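# Green apple into white box, strawberry into clear box

## Task

Get the green apple inside the white box and the strawberry inside the clear box, with both boxes still upright on the table and neither hand in contact with either fruit at the end.

## Robot and tools

Robot: two arms on a table. left_arm carries a left hand and sits on the +y side; right_arm carries a right hand on the -y side. Left and right here are arm names, not image sides. Calibrated bases in the scene frame: left_arm (+0.030, +0.233, +0.039) m, right_arm (+0.046, -0.294, +0.035) m, each turned slightly about z. A camera stand is fixed behind the arms. Loose objects may occasionally get nudged by outside pushes.

Frames: the scene frame has its origin at table-top height midway between the nominal bases, +x out over the table, +z up, +y toward left_arm. Fixed cameras and the table use it. Each arm reports its hand pose, velocities and wrist-camera pose in its own base frame, and pose offsets are read along that arm's base axes, rotating about the Hand target position.

Hand point: a point fixed to the palm, about 0.05 m in front of it and 0.15 m from the wrist face. Its +z runs along the straightened fingers, +y comes out of the palm, +x runs across the palm away from the thumb on the right hand (toward the thumb on the left hand). Straight fingers extend 0.06 to 0.07 m past the point and lie 0.06 m behind it along -y. A wrist bracket on the little-finger side can strike objects.

A row is 28 numbers, each in [-1, 1], always for both arms: left dx, dy, dz, rx, ry, rz; left little, ring, middle, index, thumb_bend, thumb_turn; left force_limit, speed; then the same 14 for the right arm. The six pose numbers are an offset (not a pose) from that arm's Hand target as it was when the action or move began, in the arm's base axes; 1.0 equals 0.6 m of travel or 180 degrees, and rx, ry, rz form one rotation vector. All rows in one action count from the same start. Sending the same offset again moves further; six zeros re-requests the current Hand target. The six finger numbers are absolute targets: -1 open/straight, +1 closed; thumb_turn -1 beside the palm, +1 opposite the fingers. force_limit maps -1..+1 to about 0..10 N at the fingertip (thumb motors up to 15 N). speed rises from almost nothing at -1 to full at +0.48 and above. To keep a hand unchanged, resend the last eight numbers you sent for it; if nothing has been sent yet, use its hand_measured, hand_force_limit and hand_speed.

Tools:
- execute_actions(actions, cameras): actions is a list of actions; each action is up to 15 rows, one per 1/30 s step, the last row held if fewer. Images return for an empty list or when cameras names them (["all"] for all).
- move(target, speed, blend, blocking, cameras): target is one 28-number row or a list of up to 15 rows; every row is an offset from the same starting Hand targets. speed is path top speed in m/s, 0.002 to 4.3 (default 0.25), with rotation capped at twice that in rad/s; give one value or one per target. blend, in metres, rounds corners of a list (0 means stop at each). Paths are straight, last 0.5 to 10 s, and do not avoid obstacles. The result adds a move: line such as done, off_target, moving, held or fault, plus limits (paced = pose clipped, held = steps withheld). blocking=false returns early while the move keeps running.
- wait(seconds 0 to 10), stop() to brake a running move, zoom_image(camera, region [x0,y0,x1,y1] in pixels, at most 504 per side, on the newest image), show_instructions(), finished_scene(scene) to end the scene irreversibly.

Results give end_effector_position (m) and end_effector_quat_wxyz in the base frame, Hand target (the commanded pose after clipping; the next offset starts here), joint positions, velocities and torques, and per hand six-value lists hand_measured, hand_stopped_by (moving, target, force, stalled, fault) and hand_load_n (fingertip newtons, positive when pushed open). A dropped grip shows as hand_load_n near 0.

Behaviour: the arm tracks loosely; it often rests 1 to 3 cm (sometimes 5 cm) short, usually low, with no contact. Another command, even zeros, asks again; if still short, add the missing distance. Orientation is clipped to 40 degrees from the measured one each step. Avoid paths that pass near an arm's own base. Faster motion means harder impacts and more lag.

Gripping: turn the thumb in front (thumb_turn near +1) to enclose objects roughly 0.035 to 0.065 m across. Close gently with speed -0.94 or lower and a modest force_limit. To squeeze more, raise force_limit and send a more closed target; to release, send targets more open than hand_measured.

Avoid: dropping or flinging fruit, knocking boxes over, anything leaving the table, hard pushes or hits on fixed or heavy items, excessive finger force, the two hands touching or one hand closing on the other, and long holds at full stretch (MOTOR HOT warns of overheating; an OVER-TEMPERATURE FAULT makes the arm drop). Cameras: cam_head_left, cam_head_right, cam_high, cam_low, cam_left_wrist, cam_right_wrist, each 504x504.

Each tool is called after "Call:" as a command line: name --argument value for each argument, lists and objects as JSON in quotes; but a table of rows of numbers goes row by row, as --pt "numbers of a row", without its own name.

Reference images:

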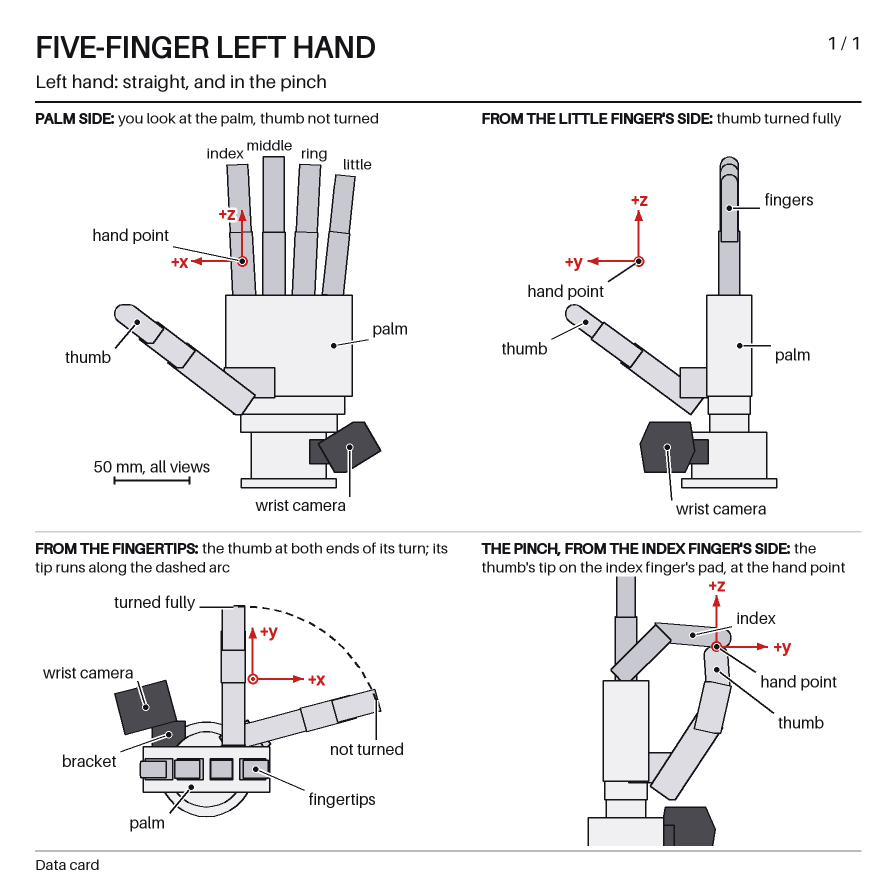

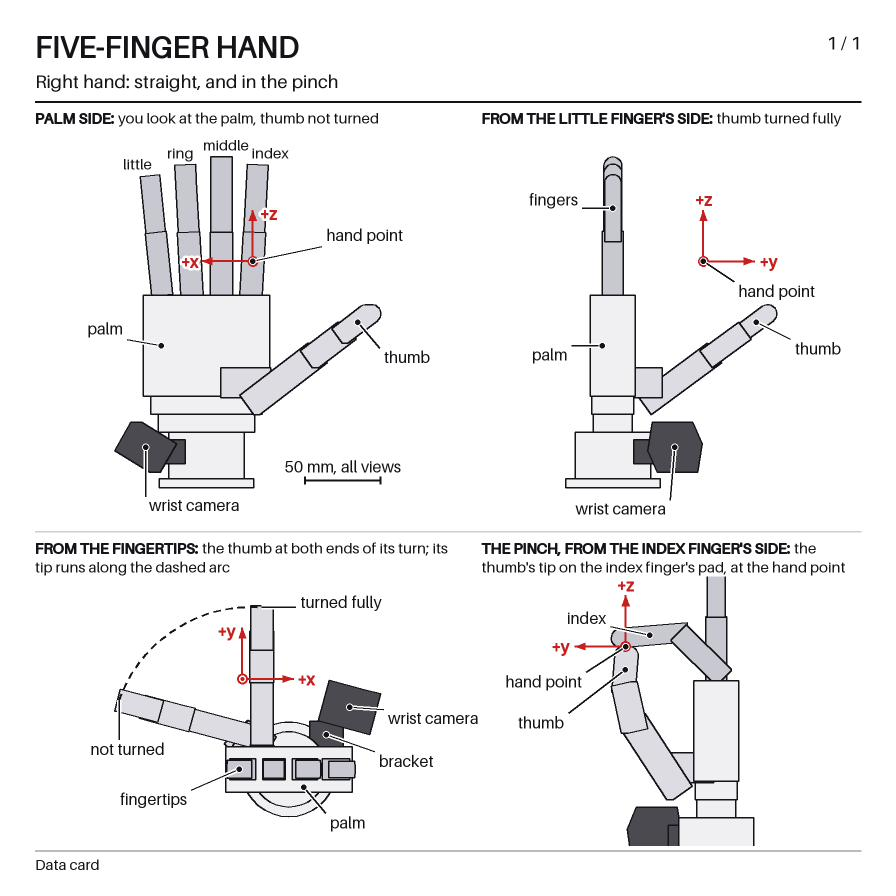

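## Session

Call:
execute_actions --actions '[]'

Scene clock: 0.00 s.
left_arm: end_effector_position=(+0.3949, +0.0196, +0.1460) hand_measured=(-1.000, -1.000, -1.000, -1.000, -1.000, -1.000) hand_load_n=(+0.0, +0.0, +0.0, +0.0, +0.0, +0.0) hand_stopped_by=(target, target, target, target, target, target) hand_force_limit=0.00 hand_speed=-0.80 end_effector_quat_wxyz=(-0.078, -0.313, +0.944, -0.067) | right_arm: end_effector_position=(+0.4652, +0.0418, +0.2581) hand_measured=(-1.000, -1.000, -1.000, -1.000, -1.000, -1.000) hand_load_n=(+0.0, +0.0, +0.0, +0.0, +0.0, +0.0) hand_stopped_by=(target, target, target, target, target, target) hand_force_limit=0.00 hand_speed=-0.80 end_effector_quat_wxyz=(+0.001, +0.940, -0.341, +0.003)
Joint positions: left_arm=[0.051 1.638 1.386 -1.434 0.171 0.992] | right_arm=[0.131 1.734 1.821 -1.654 0.004 -0.743]
Joint velocities: within noise
Joint torques (N m): no reading
Heat: left arm: hottest waist 43 °C; right arm: hottest wrist roll 36 °C.
Hand target: left_arm +0.4006, +0.0200, +0.1472; -0.074, -0.312, +0.945, -0.068 | right_arm +0.4708, +0.0425, +0.2661; -0.005, +0.940, -0.341, +0.014

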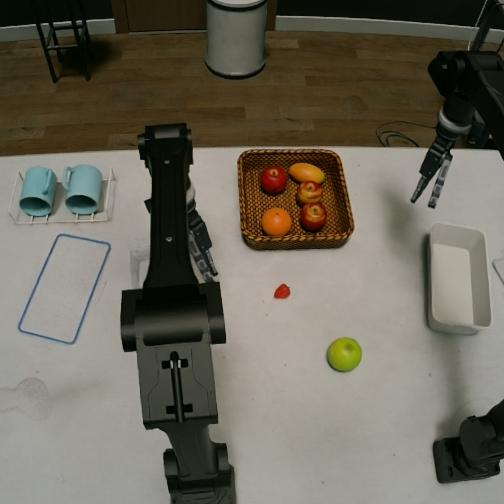

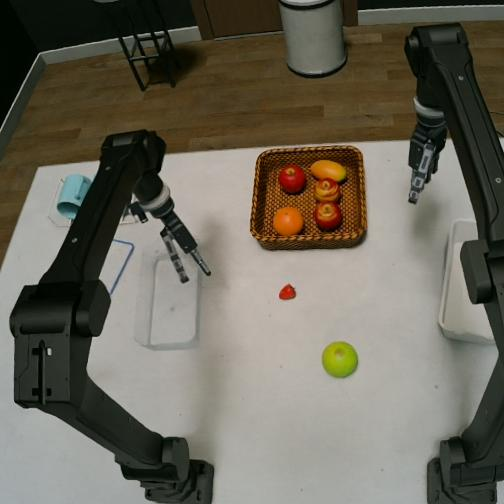

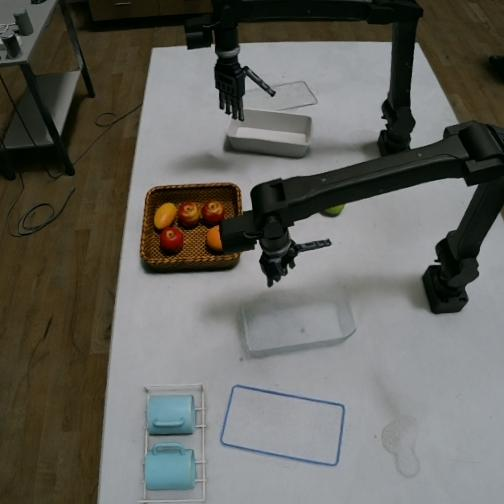

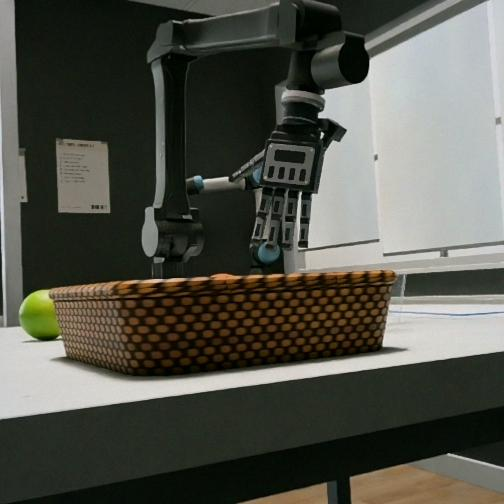

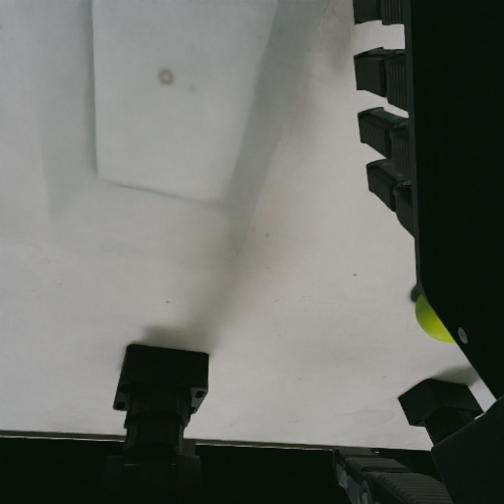

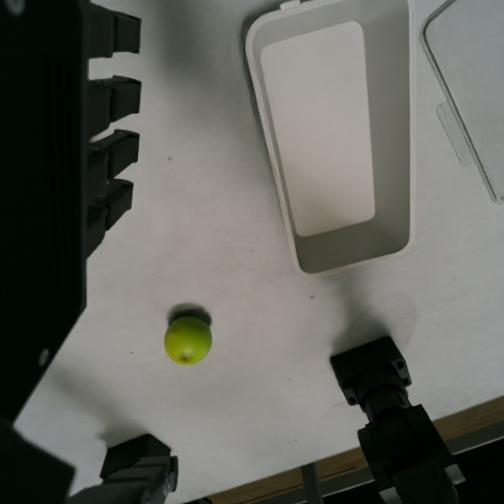

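Call:
zoom_image --camera "cam_head_right" --region '[230, 240, 390, 400]'

Call:
zoom_image --camera "cam_head_left" --region '[250, 200, 504, 400]'

Call:
zoom_image --camera "cam_head_right" --region '[100, 200, 260, 400]'

Call:
zoom_image --camera "cam_high" --region '[200, 80, 400, 380]'

Scaled by 3.150.

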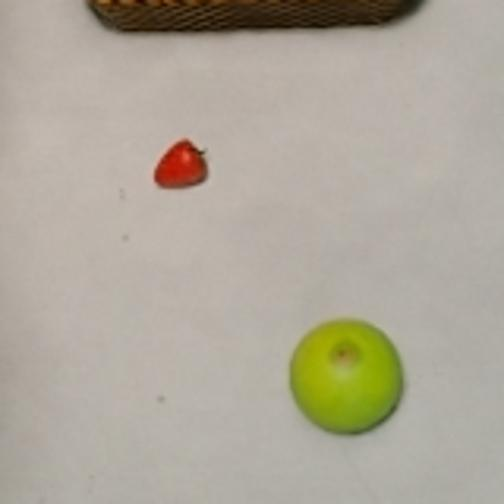

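Scaled by 1.984.

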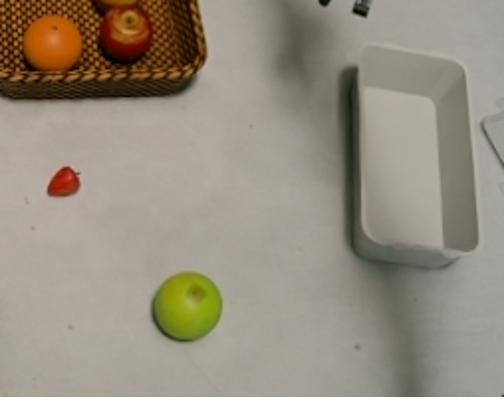

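Scaled by 2.520.

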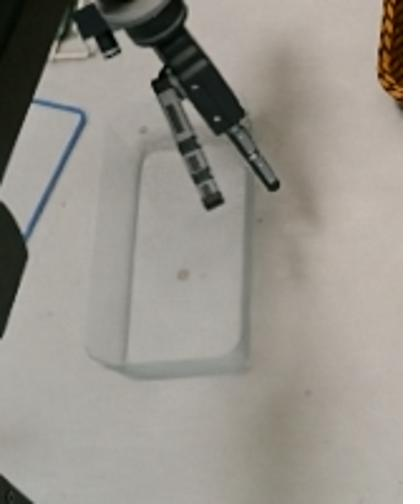

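Scaled by 1.680.

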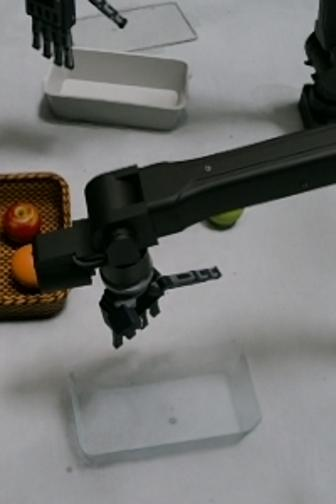

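Call:
move --target '[0, -0.167, -0.028, -0.1014, -0.2091, 0.1686, -1,-1,-1,-1,-1,1, 0, 0.2, -0.398, 0.299, -0.277, 0.1784, -0.1754, -0.0474, -1,-1,-1,-1,-1,1, 0, 0.2]' --cameras '["all"]'

Scene clock: 127.37 s.
left_arm: end_effector_position=(+0.3999, -0.0765, +0.1270) hand_measured=(-1.000, -1.000, -1.000, -1.000, -1.000, +1.000) hand_load_n=(+0.0, +0.0, -0.5, +0.0, +0.0, +0.0) hand_stopped_by=(target, target, target, target, target, target) hand_force_limit=0.00 hand_speed=0.20 end_effector_quat_wxyz=(+0.197, -0.491, +0.787, -0.319) | right_arm: end_effector_position=(+0.2315, +0.2173, +0.0959) hand_measured=(-1.000, -1.000, -1.000, -1.000, -1.000, +1.000) hand_load_n=(-0.5, +0.0, +0.0, +0.0, +0.0, +0.0) hand_stopped_by=(target, target, target, target, target, target) hand_force_limit=0.00 hand_speed=0.20 end_effector_quat_wxyz=(-0.341, +0.839, -0.388, +0.169)
Joint positions: left_arm=[-0.022 1.145 0.771 -0.478 0.3 0.32] | right_arm=[0.658 0.807 0.483 -0.466 -0.013 -0.041]
Joint torques (N m): left_arm=[-0.67 -9.05 9.16 1.87 0.11 -0.16] | right_arm=[1.32 -3.25 9.32 2.21 0.15 -0.01]
Heat: left arm: hottest elbow 44 °C; right arm: hottest shoulder 37 °C.
Hand target: left_arm +0.4005, -0.0803, +0.1305; +0.202, -0.490, +0.783, -0.325 | right_arm +0.2319, +0.2219, +0.0999; -0.351, +0.836, -0.385, +0.172
Off the commanded pose: left_arm 0.005 m, 1 deg | right_arm 0.006 m, 1 deg.
move: done
camera_calibration:
cam_left_wrist: T_world_to_cam=[[0.523997, -0.554905, 0.646149, -0.331398], [-0.82371, -0.52312, 0.218741, 0.261197], [0.216633, -0.646858, -0.731194, 0.0740248], [0, 0, 0, 1]] pos_world=[0.372766, 0.000626415, 0.211125]
cam_right_wrist: T_world_to_cam=[[-0.397986, -0.670847, -0.625757, 0.293009], [-0.912844, 0.35742, 0.197401, 0.122188], [0.0912322, 0.649781, -0.754627, 0.0274176], [0, 0, 0, 1]] pos_world=[0.225651, 0.135076, 0.179922]

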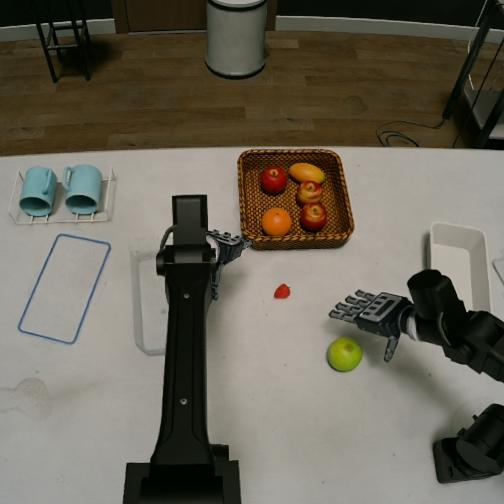

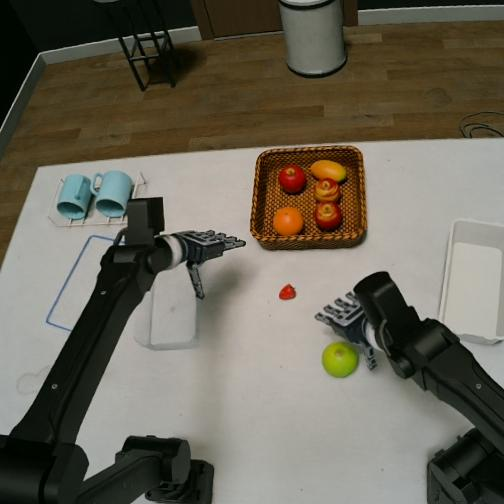

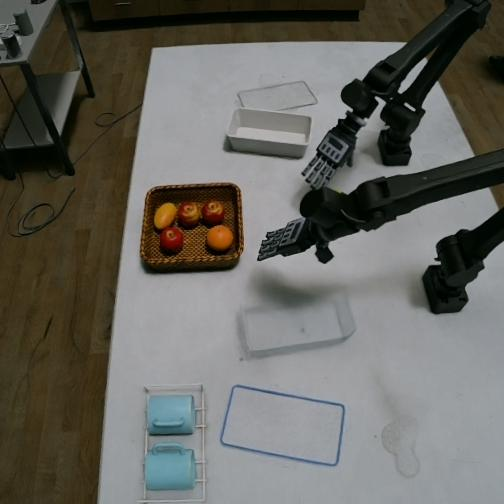

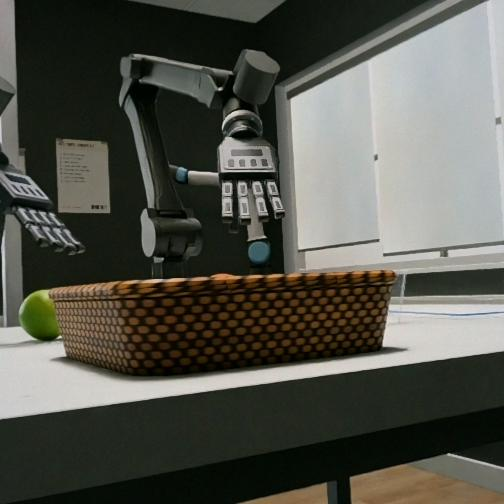

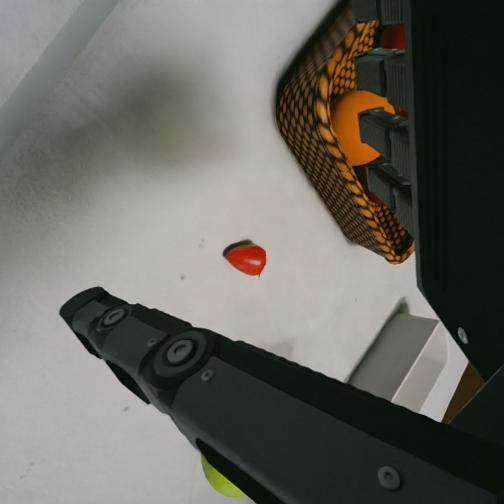

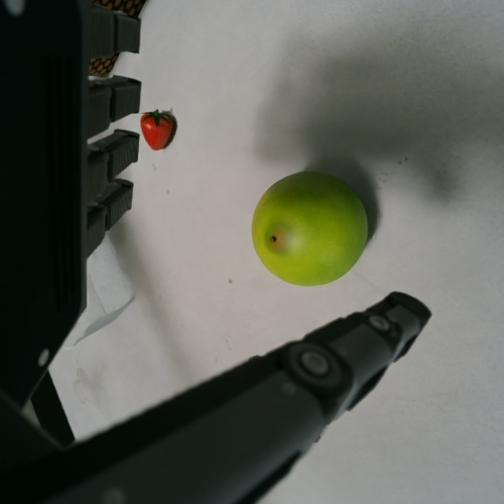

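Call:
zoom_image --camera "cam_head_left" --region '[300, 270, 420, 390]'

Call:
zoom_image --camera "cam_head_right" --region '[300, 270, 420, 390]'

Call:
zoom_image --camera "cam_head_right" --region '[160, 200, 310, 350]'

Scaled by 4.200.

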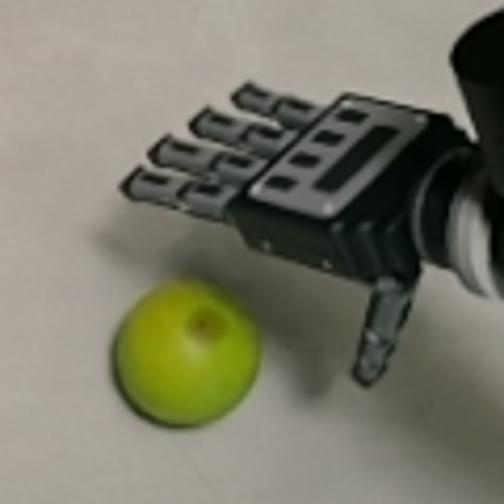

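Scaled by 4.200.

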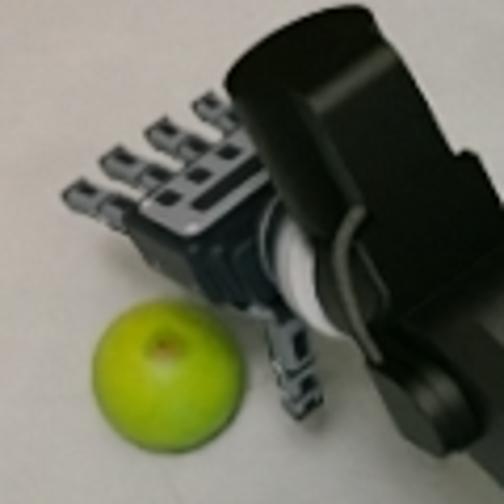

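Scaled by 3.360.

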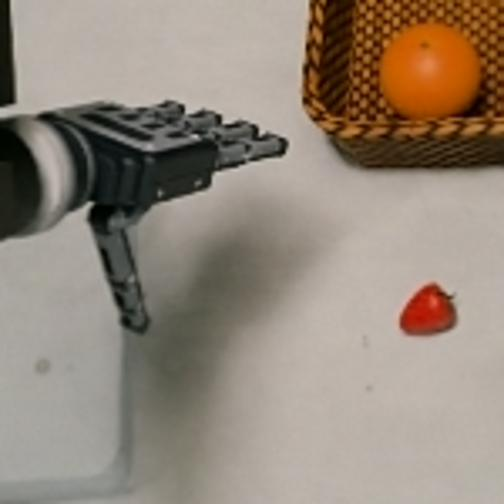

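Call:
move --target '[0, 0, 0, 0, 0, 0, -1,-1,-1,-1,-1,1, 0, 0.2, 0.0035, 0.0385, -0.083, 0, 0, 0, -1,-1,-1,-1,-1,1, 0, 0.2]' --cameras '["cam_head_left","cam_head_right","cam_right_wrist"]'

Call:
zoom_image --camera "cam_head_left" --region '[300, 270, 420, 390]'

Call:
zoom_image --camera "cam_head_right" --region '[300, 270, 420, 390]'

Scene clock: 165.33 s.
left_arm: end_effector_position=(+0.3999, -0.0765, +0.1270) hand_measured=(-1.000, -1.000, -1.000, -1.000, -1.000, +1.000) hand_load_n=(+0.0, +0.0, +0.0, +0.0, +0.0, +0.0) hand_stopped_by=(target, target, target, target, target, target) hand_force_limit=0.00 hand_speed=0.20 end_effector_quat_wxyz=(+0.197, -0.491, +0.786, -0.319) | right_arm: end_effector_position=(+0.2335, +0.2400, +0.0506) hand_measured=(-1.000, -1.000, -1.000, -1.000, -1.000, +1.000) hand_load_n=(+0.0, +0.0, +0.0, +0.0, +0.0, +0.0) hand_stopped_by=(target, target, target, target, target, target) hand_force_limit=0.00 hand_speed=0.20 end_effector_quat_wxyz=(-0.348, +0.837, -0.386, +0.173)
Joint positions: left_arm=[-0.022 1.145 0.771 -0.478 0.3 0.32] | right_arm=[0.729 0.945 0.408 -0.236 0.038 0.008]
Joint torques (N m): left_arm=[-0.56 -9 9.14 1.85 0.11 -0.18] | right_arm=[1.08 -3.08 8.98 2.22 0.2 -0.01]
Heat: left arm: hottest elbow 43 °C; right arm: hottest elbow 37 °C.
Hand target: left_arm +0.4005, -0.0803, +0.1305; +0.202, -0.490, +0.783, -0.325 | right_arm +0.2340, +0.2451, +0.0501; -0.351, +0.836, -0.385, +0.172
Off the commanded pose: left_arm 0.005 m, 1 deg | right_arm 0.005 m, 0 deg.
move: done
camera_calibration:
cam_right_wrist: T_world_to_cam=[[-0.389031, -0.664696, -0.637835, 0.277751], [-0.915632, 0.355175, 0.188333, 0.126483], [0.101358, 0.65729, -0.746791, -0.0262644], [0, 0, 0, 1]] pos_world=[0.226528, 0.15696, 0.133724]
Images, in order (width x height): cam_head_left 504x504, cam_head_right 504x504, cam_right_wrist 504x504.

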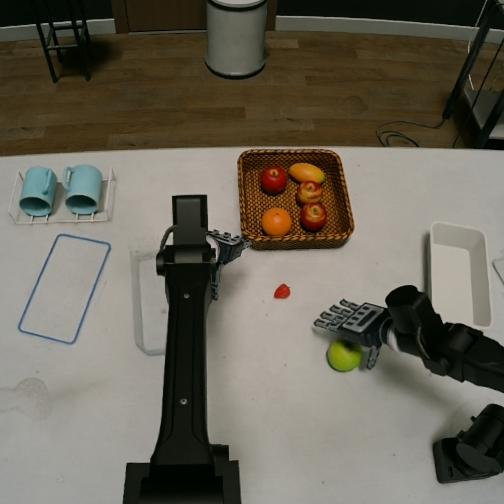

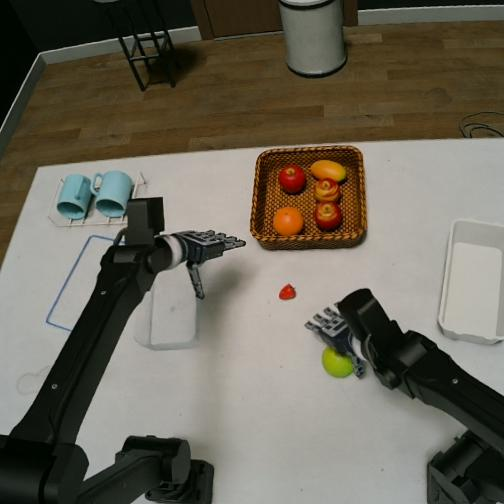

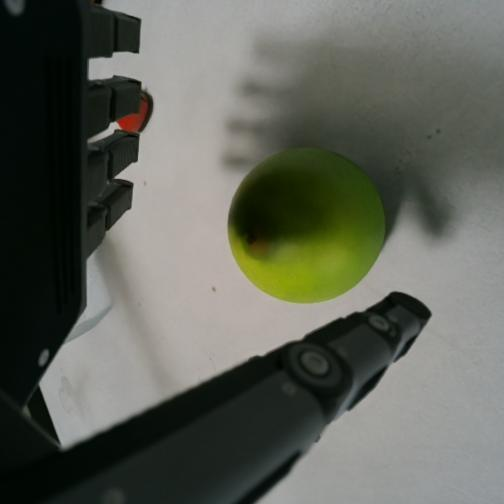

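Scaled by 4.200.

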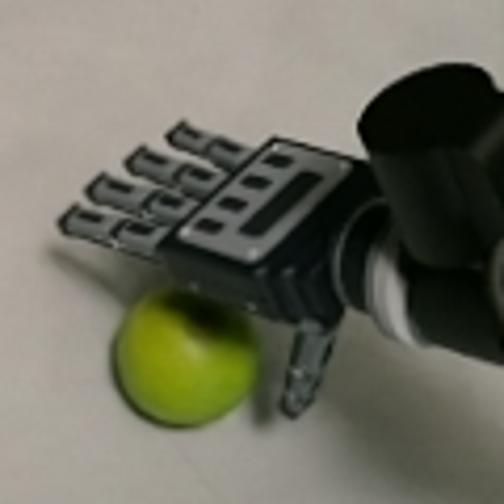

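Scaled by 4.200.

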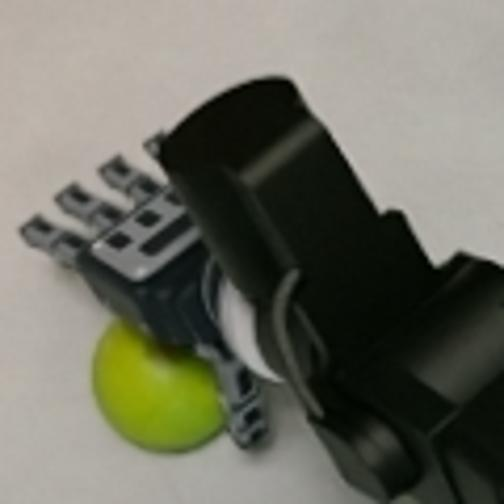

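Call:
move --target '[0, 0, 0, 0, 0, 0, -1,-1,-1,-1,-1,1, 0, 0.2, 0.0, 0.0025, -0.086, 0, 0, 0, -1,-1,-1,-1,-1,1, 0, 0.2]' --cameras '["cam_head_left","cam_head_right","cam_right_wrist","cam_low"]' --speed 0.12

Call:
zoom_image --camera "cam_head_left" --region '[300, 270, 420, 390]'

Call:
zoom_image --camera "cam_low" --region '[0, 180, 200, 380]'

Scene clock: 193.07 s.
left_arm: end_effector_position=(+0.3999, -0.0765, +0.1270) hand_measured=(-1.000, -1.000, -1.000, -1.000, -1.000, +1.000) hand_load_n=(+0.0, +0.0, +0.0, +0.0, +0.0, +0.0) hand_stopped_by=(target, target, target, target, target, target) hand_force_limit=0.00 hand_speed=0.20 end_effector_quat_wxyz=(+0.197, -0.491, +0.786, -0.319) | right_arm: end_effector_position=(+0.2351, +0.2426, +0.0004) hand_measured=(-1.000, -1.000, -1.000, -1.000, -1.000, +1.000) hand_load_n=(+0.0, +0.0, +0.0, +0.0, +0.0, +0.0) hand_stopped_by=(target, target, target, target, target, target) hand_force_limit=0.00 hand_speed=0.20 end_effector_quat_wxyz=(-0.349, +0.836, -0.387, +0.174)
Joint positions: left_arm=[-0.022 1.145 0.771 -0.478 0.3 0.32] | right_arm=[0.733 1.109 0.329 0.01 0.041 0.011]
Joint torques (N m): left_arm=[-0.62 -9.05 9.14 1.85 0.11 -0.17] | right_arm=[0.79 -3.66 7.42 2.25 0.18 -0.04]
Heat: left arm: hottest elbow 42 °C; right arm: hottest elbow 35 °C.
Hand target: left_arm +0.4005, -0.0803, +0.1305; +0.202, -0.490, +0.783, -0.325 | right_arm +0.2340, +0.2464, -0.0016; -0.351, +0.836, -0.385, +0.172
Off the commanded pose: left_arm 0.005 m, 1 deg | right_arm 0.005 m, 0 deg.
move: done
camera_calibration:
cam_right_wrist: T_world_to_cam=[[-0.388282, -0.662884, -0.640173, 0.247435], [-0.91568, 0.355743, 0.187022, 0.13634], [0.103763, 0.658811, -0.745118, -0.0665383], [0, 0, 0, 1]] pos_world=[0.227823, 0.159355, 0.0833237]
Images, in order (width x height): cam_head_left 504x504, cam_head_right 504x504, cam_low 504x504, cam_right_wrist 504x504.

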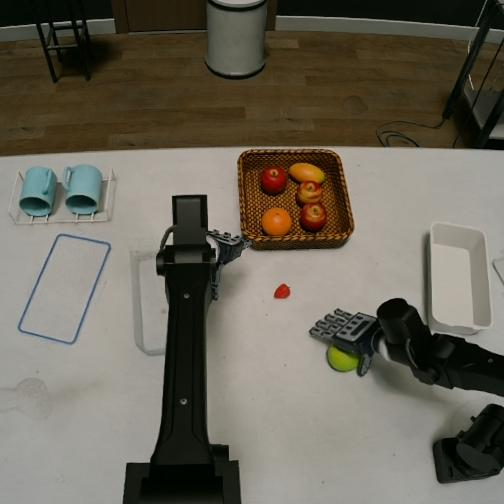

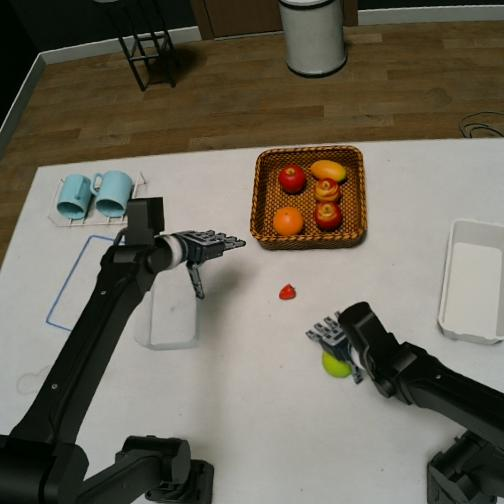

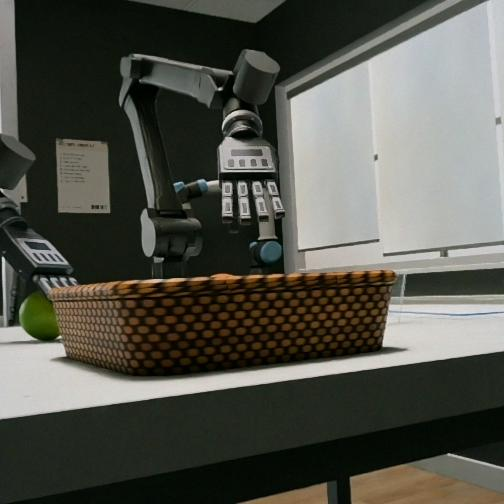

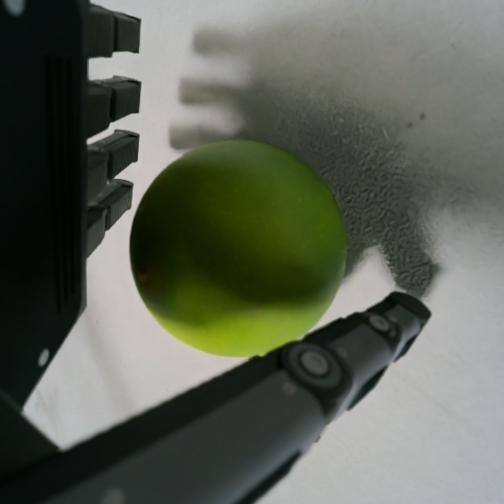

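Scaled by 4.200.

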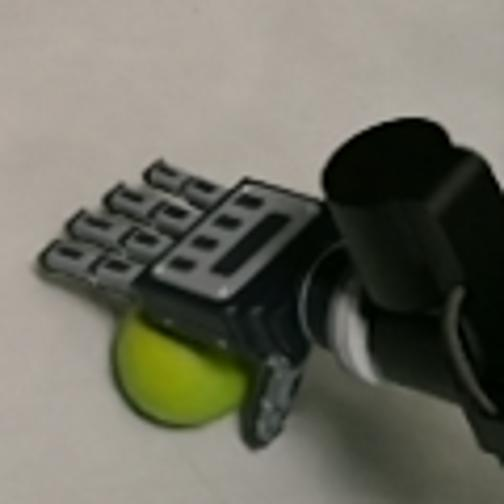

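Scaled by 2.520.

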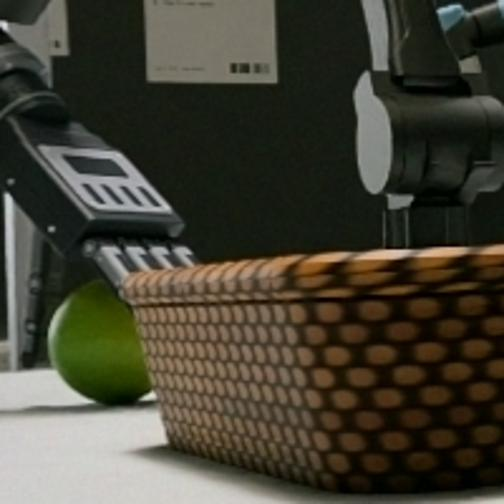

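Call:
execute_actions --actions '[[[0, 0, 0, 0, 0, 0, -1,-1,-1,-1,-1,1, 0, 0.2, 0,0,0,0,0,0, -0.5,-0.1,0.1,0.1,-0.2,1,-0.4,-0.6]],[[0, 0, 0, 0, 0, 0, -1,-1,-1,-1,-1,1, 0, 0.2, 0,0,0,0,0,0, -0.5,-0.1,0.1,0.1,-0.2,1,-0.4,-0.6]]]' --cameras '["cam_right_wrist"]'

Scene clock: 203.10 s.
left_arm: end_effector_position=(+0.3999, -0.0765, +0.1270) hand_measured=(-1.000, -1.000, -1.000, -1.000, -1.000, +1.000) hand_load_n=(+0.0, +0.0, +0.0, -0.5, +0.0, +0.0) hand_stopped_by=(target, target, target, target, target, target) hand_force_limit=0.00 hand_speed=0.20 end_effector_quat_wxyz=(+0.197, -0.491, +0.786, -0.319) | right_arm: end_effector_position=(+0.2353, +0.2431, +0.0005) hand_measured=(-0.500, -0.120, -0.378, -0.378, -0.684, +1.000) hand_load_n=(+0.0, +5.0, +2.0, +1.5, +10.0, +4.0) hand_stopped_by=(target, force, force, force, force, target) hand_force_limit=-0.40 hand_speed=-0.60 end_effector_quat_wxyz=(-0.350, +0.835, -0.387, +0.174)
Joint positions: left_arm=[-0.022 1.145 0.771 -0.478 0.3 0.32] | right_arm=[0.734 1.11 0.329 0.012 0.042 0.012]
Joint torques (N m): left_arm=[-0.62 -9.11 9.17 1.83 0.11 -0.17] | right_arm=[0.79 -4.37 7.6 2.32 0.2 -0.02]
Heat: left arm: hottest elbow 42 °C; right arm: hottest elbow 35 °C.
Hand target: left_arm +0.4005, -0.0803, +0.1305; +0.202, -0.490, +0.783, -0.325 | right_arm +0.2340, +0.2465, -0.0015; -0.351, +0.836, -0.385, +0.172
Off the commanded pose: left_arm 0.005 m, 1 deg | right_arm 0.004 m, 0 deg.
Step readings (end_effector_position of left_arm | right_arm):
0: (+0.3999, -0.0765, +0.1270) | (+0.2352, +0.2427, +0.0005)
1: (+0.3999, -0.0765, +0.1270) | (+0.2352, +0.2427, +0.0005)
2: (+0.3999, -0.0765, +0.1270) | (+0.2352, +0.2427, +0.0005)
4: (+0.3999, -0.0765, +0.1270) | (+0.2353, +0.2427, +0.0005)
8: (+0.3999, -0.0765, +0.1270) | (+0.2353, +0.2427, +0.0005)
15: (+0.3999, -0.0765, +0.1270) | (+0.2353, +0.2427, +0.0005)
16: (+0.3999, -0.0765, +0.1270) | (+0.2352, +0.2428, +0.0005)
17: (+0.3999, -0.0765, +0.1270) | (+0.2352, +0.2428, +0.0005)
19: (+0.3999, -0.0765, +0.1270) | (+0.2353, +0.2429, +0.0005)
23: (+0.3999, -0.0765, +0.1270) | (+0.2354, +0.2429, +0.0005)
30: (+0.3999, -0.0765, +0.1270) | (+0.2353, +0.2431, +0.0005)
camera_calibration:
cam_right_wrist: T_world_to_cam=[[-0.387979, -0.661782, -0.641496, 0.2476], [-0.915718, 0.355744, 0.186835, 0.136313], [0.104565, 0.659918, -0.744026, -0.0672613], [0, 0, 0, 1]] pos_world=[0.227921, 0.159752, 0.0833227]
Images, in order (width x height): cam_right_wrist 504x504.

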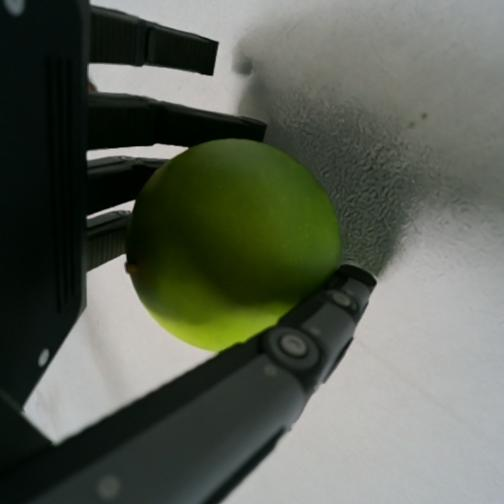

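Call:
move --target '[0, 0, 0, 0, 0, 0, -1,-1,-1,-1,-1,1, 0, 0.2, 0.0, 0.0, 0.1, 0, 0, 0, -0.5,-0.1,0.11,0.11,-0.2,1,-0.3,-0.6]' --cameras '["cam_right_wrist","cam_low"]' --speed 0.1

Scene clock: 207.43 s.
left_arm: end_effector_position=(+0.3999, -0.0765, +0.1270) hand_measured=(-1.000, -1.000, -1.000, -1.000, -1.000, +1.000) hand_load_n=(+0.0, +0.0, +0.0, +0.0, +0.0, +0.0) hand_stopped_by=(target, target, target, target, target, target) hand_force_limit=0.00 hand_speed=0.20 end_effector_quat_wxyz=(+0.197, -0.491, +0.786, -0.319) | right_arm: end_effector_position=(+0.2156, +0.2253, +0.0255) hand_measured=(-0.500, -0.120, -0.348, -0.348, -0.686, +1.000) hand_load_n=(+0.0, +3.0, +5.0, +4.5, +15.0, +3.0) hand_stopped_by=(target, force, force, force, force, target) hand_force_limit=-0.30 hand_speed=-0.60 end_effector_quat_wxyz=(-0.318, +0.848, -0.392, +0.160)
Joint positions: left_arm=[-0.022 1.145 0.771 -0.478 0.3 0.32] | right_arm=[0.734 0.957 0.366 -0.253 0.042 0.013]
Joint torques (N m): left_arm=[-0.67 -9.05 9.13 1.85 0.11 -0.18] | right_arm=[0.79 -5.3 13.23 1.36 0.13 -0.04]
Heat: left arm: hottest elbow 42 °C; right arm: hottest elbow 35 °C.
Hand target: left_arm +0.4005, -0.0803, +0.1305; +0.202, -0.490, +0.783, -0.325 | right_arm +0.2340, +0.2465, +0.0585; -0.351, +0.836, -0.385, +0.172
Off the commanded pose: left_arm 0.005 m, 1 deg | right_arm 0.043 m, 4 deg.
move: off_target (right_arm)
camera_calibration:
cam_right_wrist: T_world_to_cam=[[-0.421961, -0.692021, -0.585709, 0.256878], [-0.904446, 0.365966, 0.219195, 0.114425], [0.0626623, 0.622234, -0.780319, -0.0164685], [0, 0, 0, 1]] pos_world=[0.212916, 0.146137, 0.112524]
Images, in order (width x height): cam_low 504x504, cam_right_wrist 504x504.

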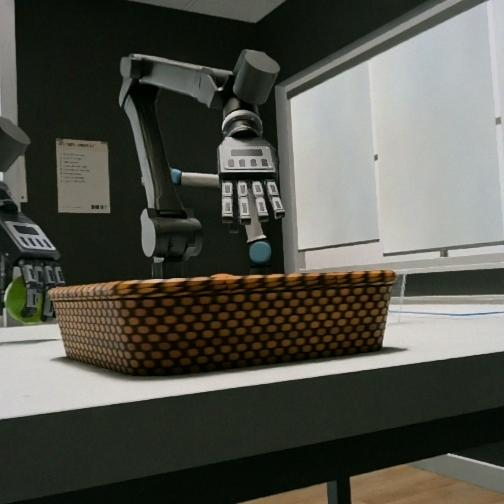

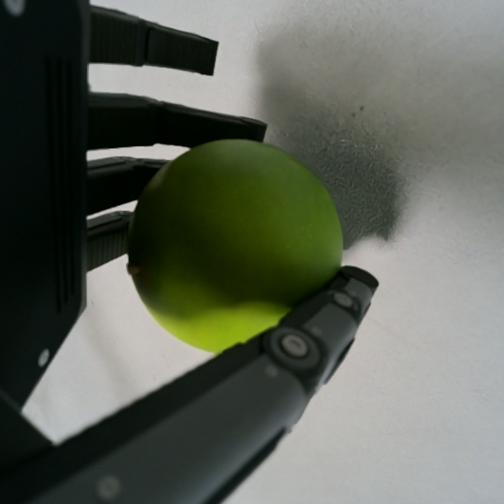

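Call:
move --target '[0.0317, -0.2035, -0.1258, -0.0365, -0.0749, 0, -0.6,-0.6,-0.6,-0.6,-0.5,1, -0.6, 0.2, 0.36, -0.519, 0.119, 0, 0, -0.291, 0.8,-0.1,0.11,0.11,-0.2,1,-0.3,-0.4]' --cameras '["all"]' --speed 0.22

Call:
zoom_image --camera "cam_head_left" --region '[220, 220, 340, 340]'

Call:
zoom_image --camera "cam_head_right" --region '[220, 220, 340, 340]'

Scene clock: 263.27 s.
left_arm: end_effector_position=(+0.4216, -0.1988, +0.0634) hand_measured=(-0.600, -0.600, -0.600, -0.600, -0.500, +1.000) hand_load_n=(+0.0, +0.0, +0.0, +0.0, +0.0, +0.0) hand_stopped_by=(target, target, target, target, target, target) hand_force_limit=-0.60 hand_speed=0.20 end_effector_quat_wxyz=(+0.270, -0.455, +0.734, -0.426) | right_arm: end_effector_position=(+0.4231, -0.0571, +0.1006) hand_measured=(+0.800, -0.120, -0.348, -0.348, -0.686, +1.000) hand_load_n=(+0.0, +3.0, +5.0, +4.5, +15.0, +3.0) hand_stopped_by=(target, force, force, force, force, target) hand_force_limit=-0.30 hand_speed=-0.40 end_effector_quat_wxyz=(+0.222, -0.593, +0.718, -0.289)
Joint positions: left_arm=[-0.343 1.31 0.54 0.254 0.093 0.064] | right_arm=[-0.194 1.193 0.737 -0.369 0.02 -0.012]
Joint torques (N m): left_arm=[-0.44 -7.06 7.64 2.19 -0.05 -0.17] | right_arm=[-0.44 -7.36 14.39 1.36 0.21 -0.02]
Heat: left arm: hottest elbow 42 °C; right arm: hottest elbow 40 °C.
Hand target: left_arm +0.4196, -0.2024, +0.0551; +0.265, -0.459, +0.734, -0.425 | right_arm +0.4500, -0.0649, +0.1300; +0.239, -0.580, +0.714, -0.310
Off the commanded pose: left_arm 0.009 m, 1 deg | right_arm 0.041 m, 3 deg.
move: off_target (right_arm)
camera_calibration:
cam_left_wrist: T_world_to_cam=[[0.328513, -0.469465, 0.819562, -0.281134], [-0.859937, -0.50754, 0.053965, 0.257737], [0.390626, -0.7225, -0.570444, -0.15493], [0, 0, 0, 1]] pos_world=[0.374513, -0.113108, 0.128119]
cam_right_wrist: T_world_to_cam=[[-0.79389, -0.105993, -0.598752, 0.385176], [-0.283932, 0.935366, 0.210886, 0.159718], [0.5377, 0.337425, -0.772673, -0.0130933], [0, 0, 0, 1]] pos_world=[0.358177, -0.104151, 0.186826]

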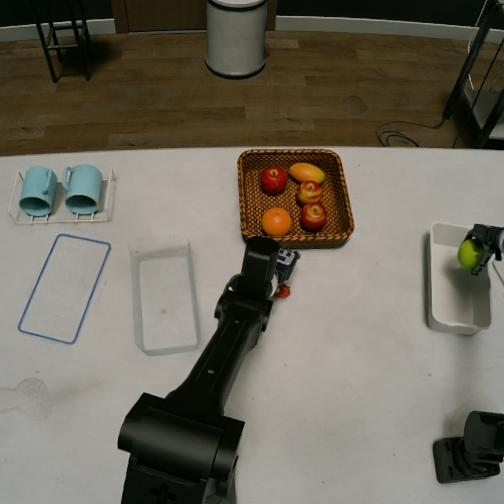

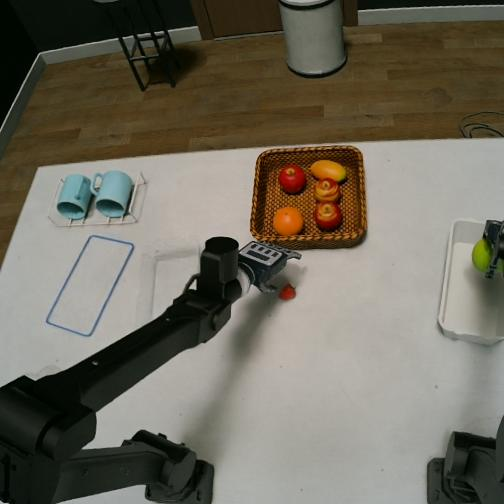

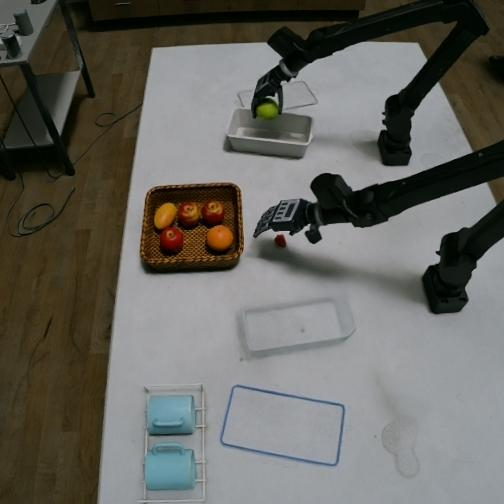

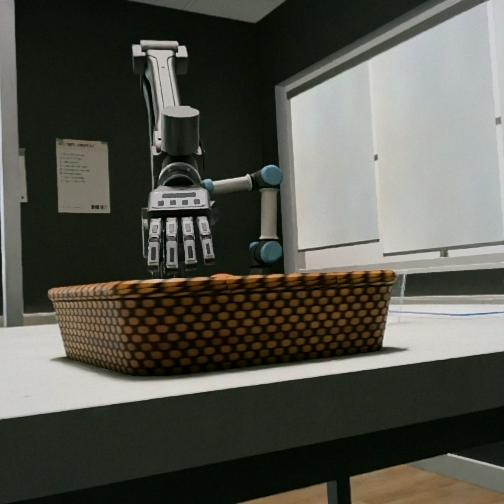

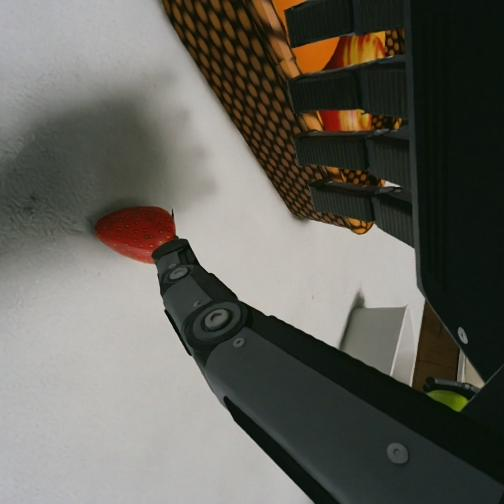

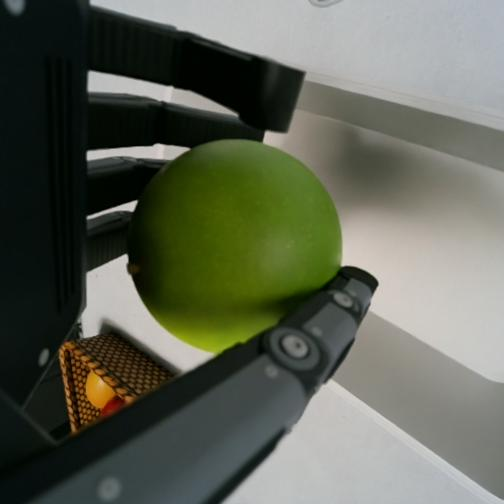

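Scaled by 4.200.

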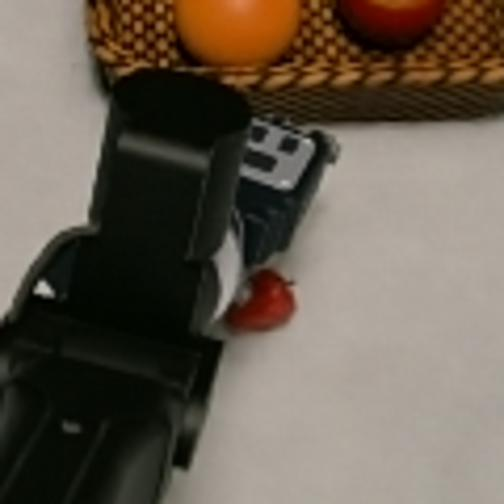

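Scaled by 4.200.

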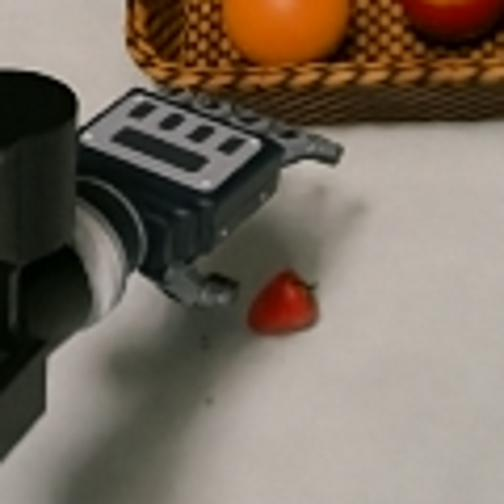

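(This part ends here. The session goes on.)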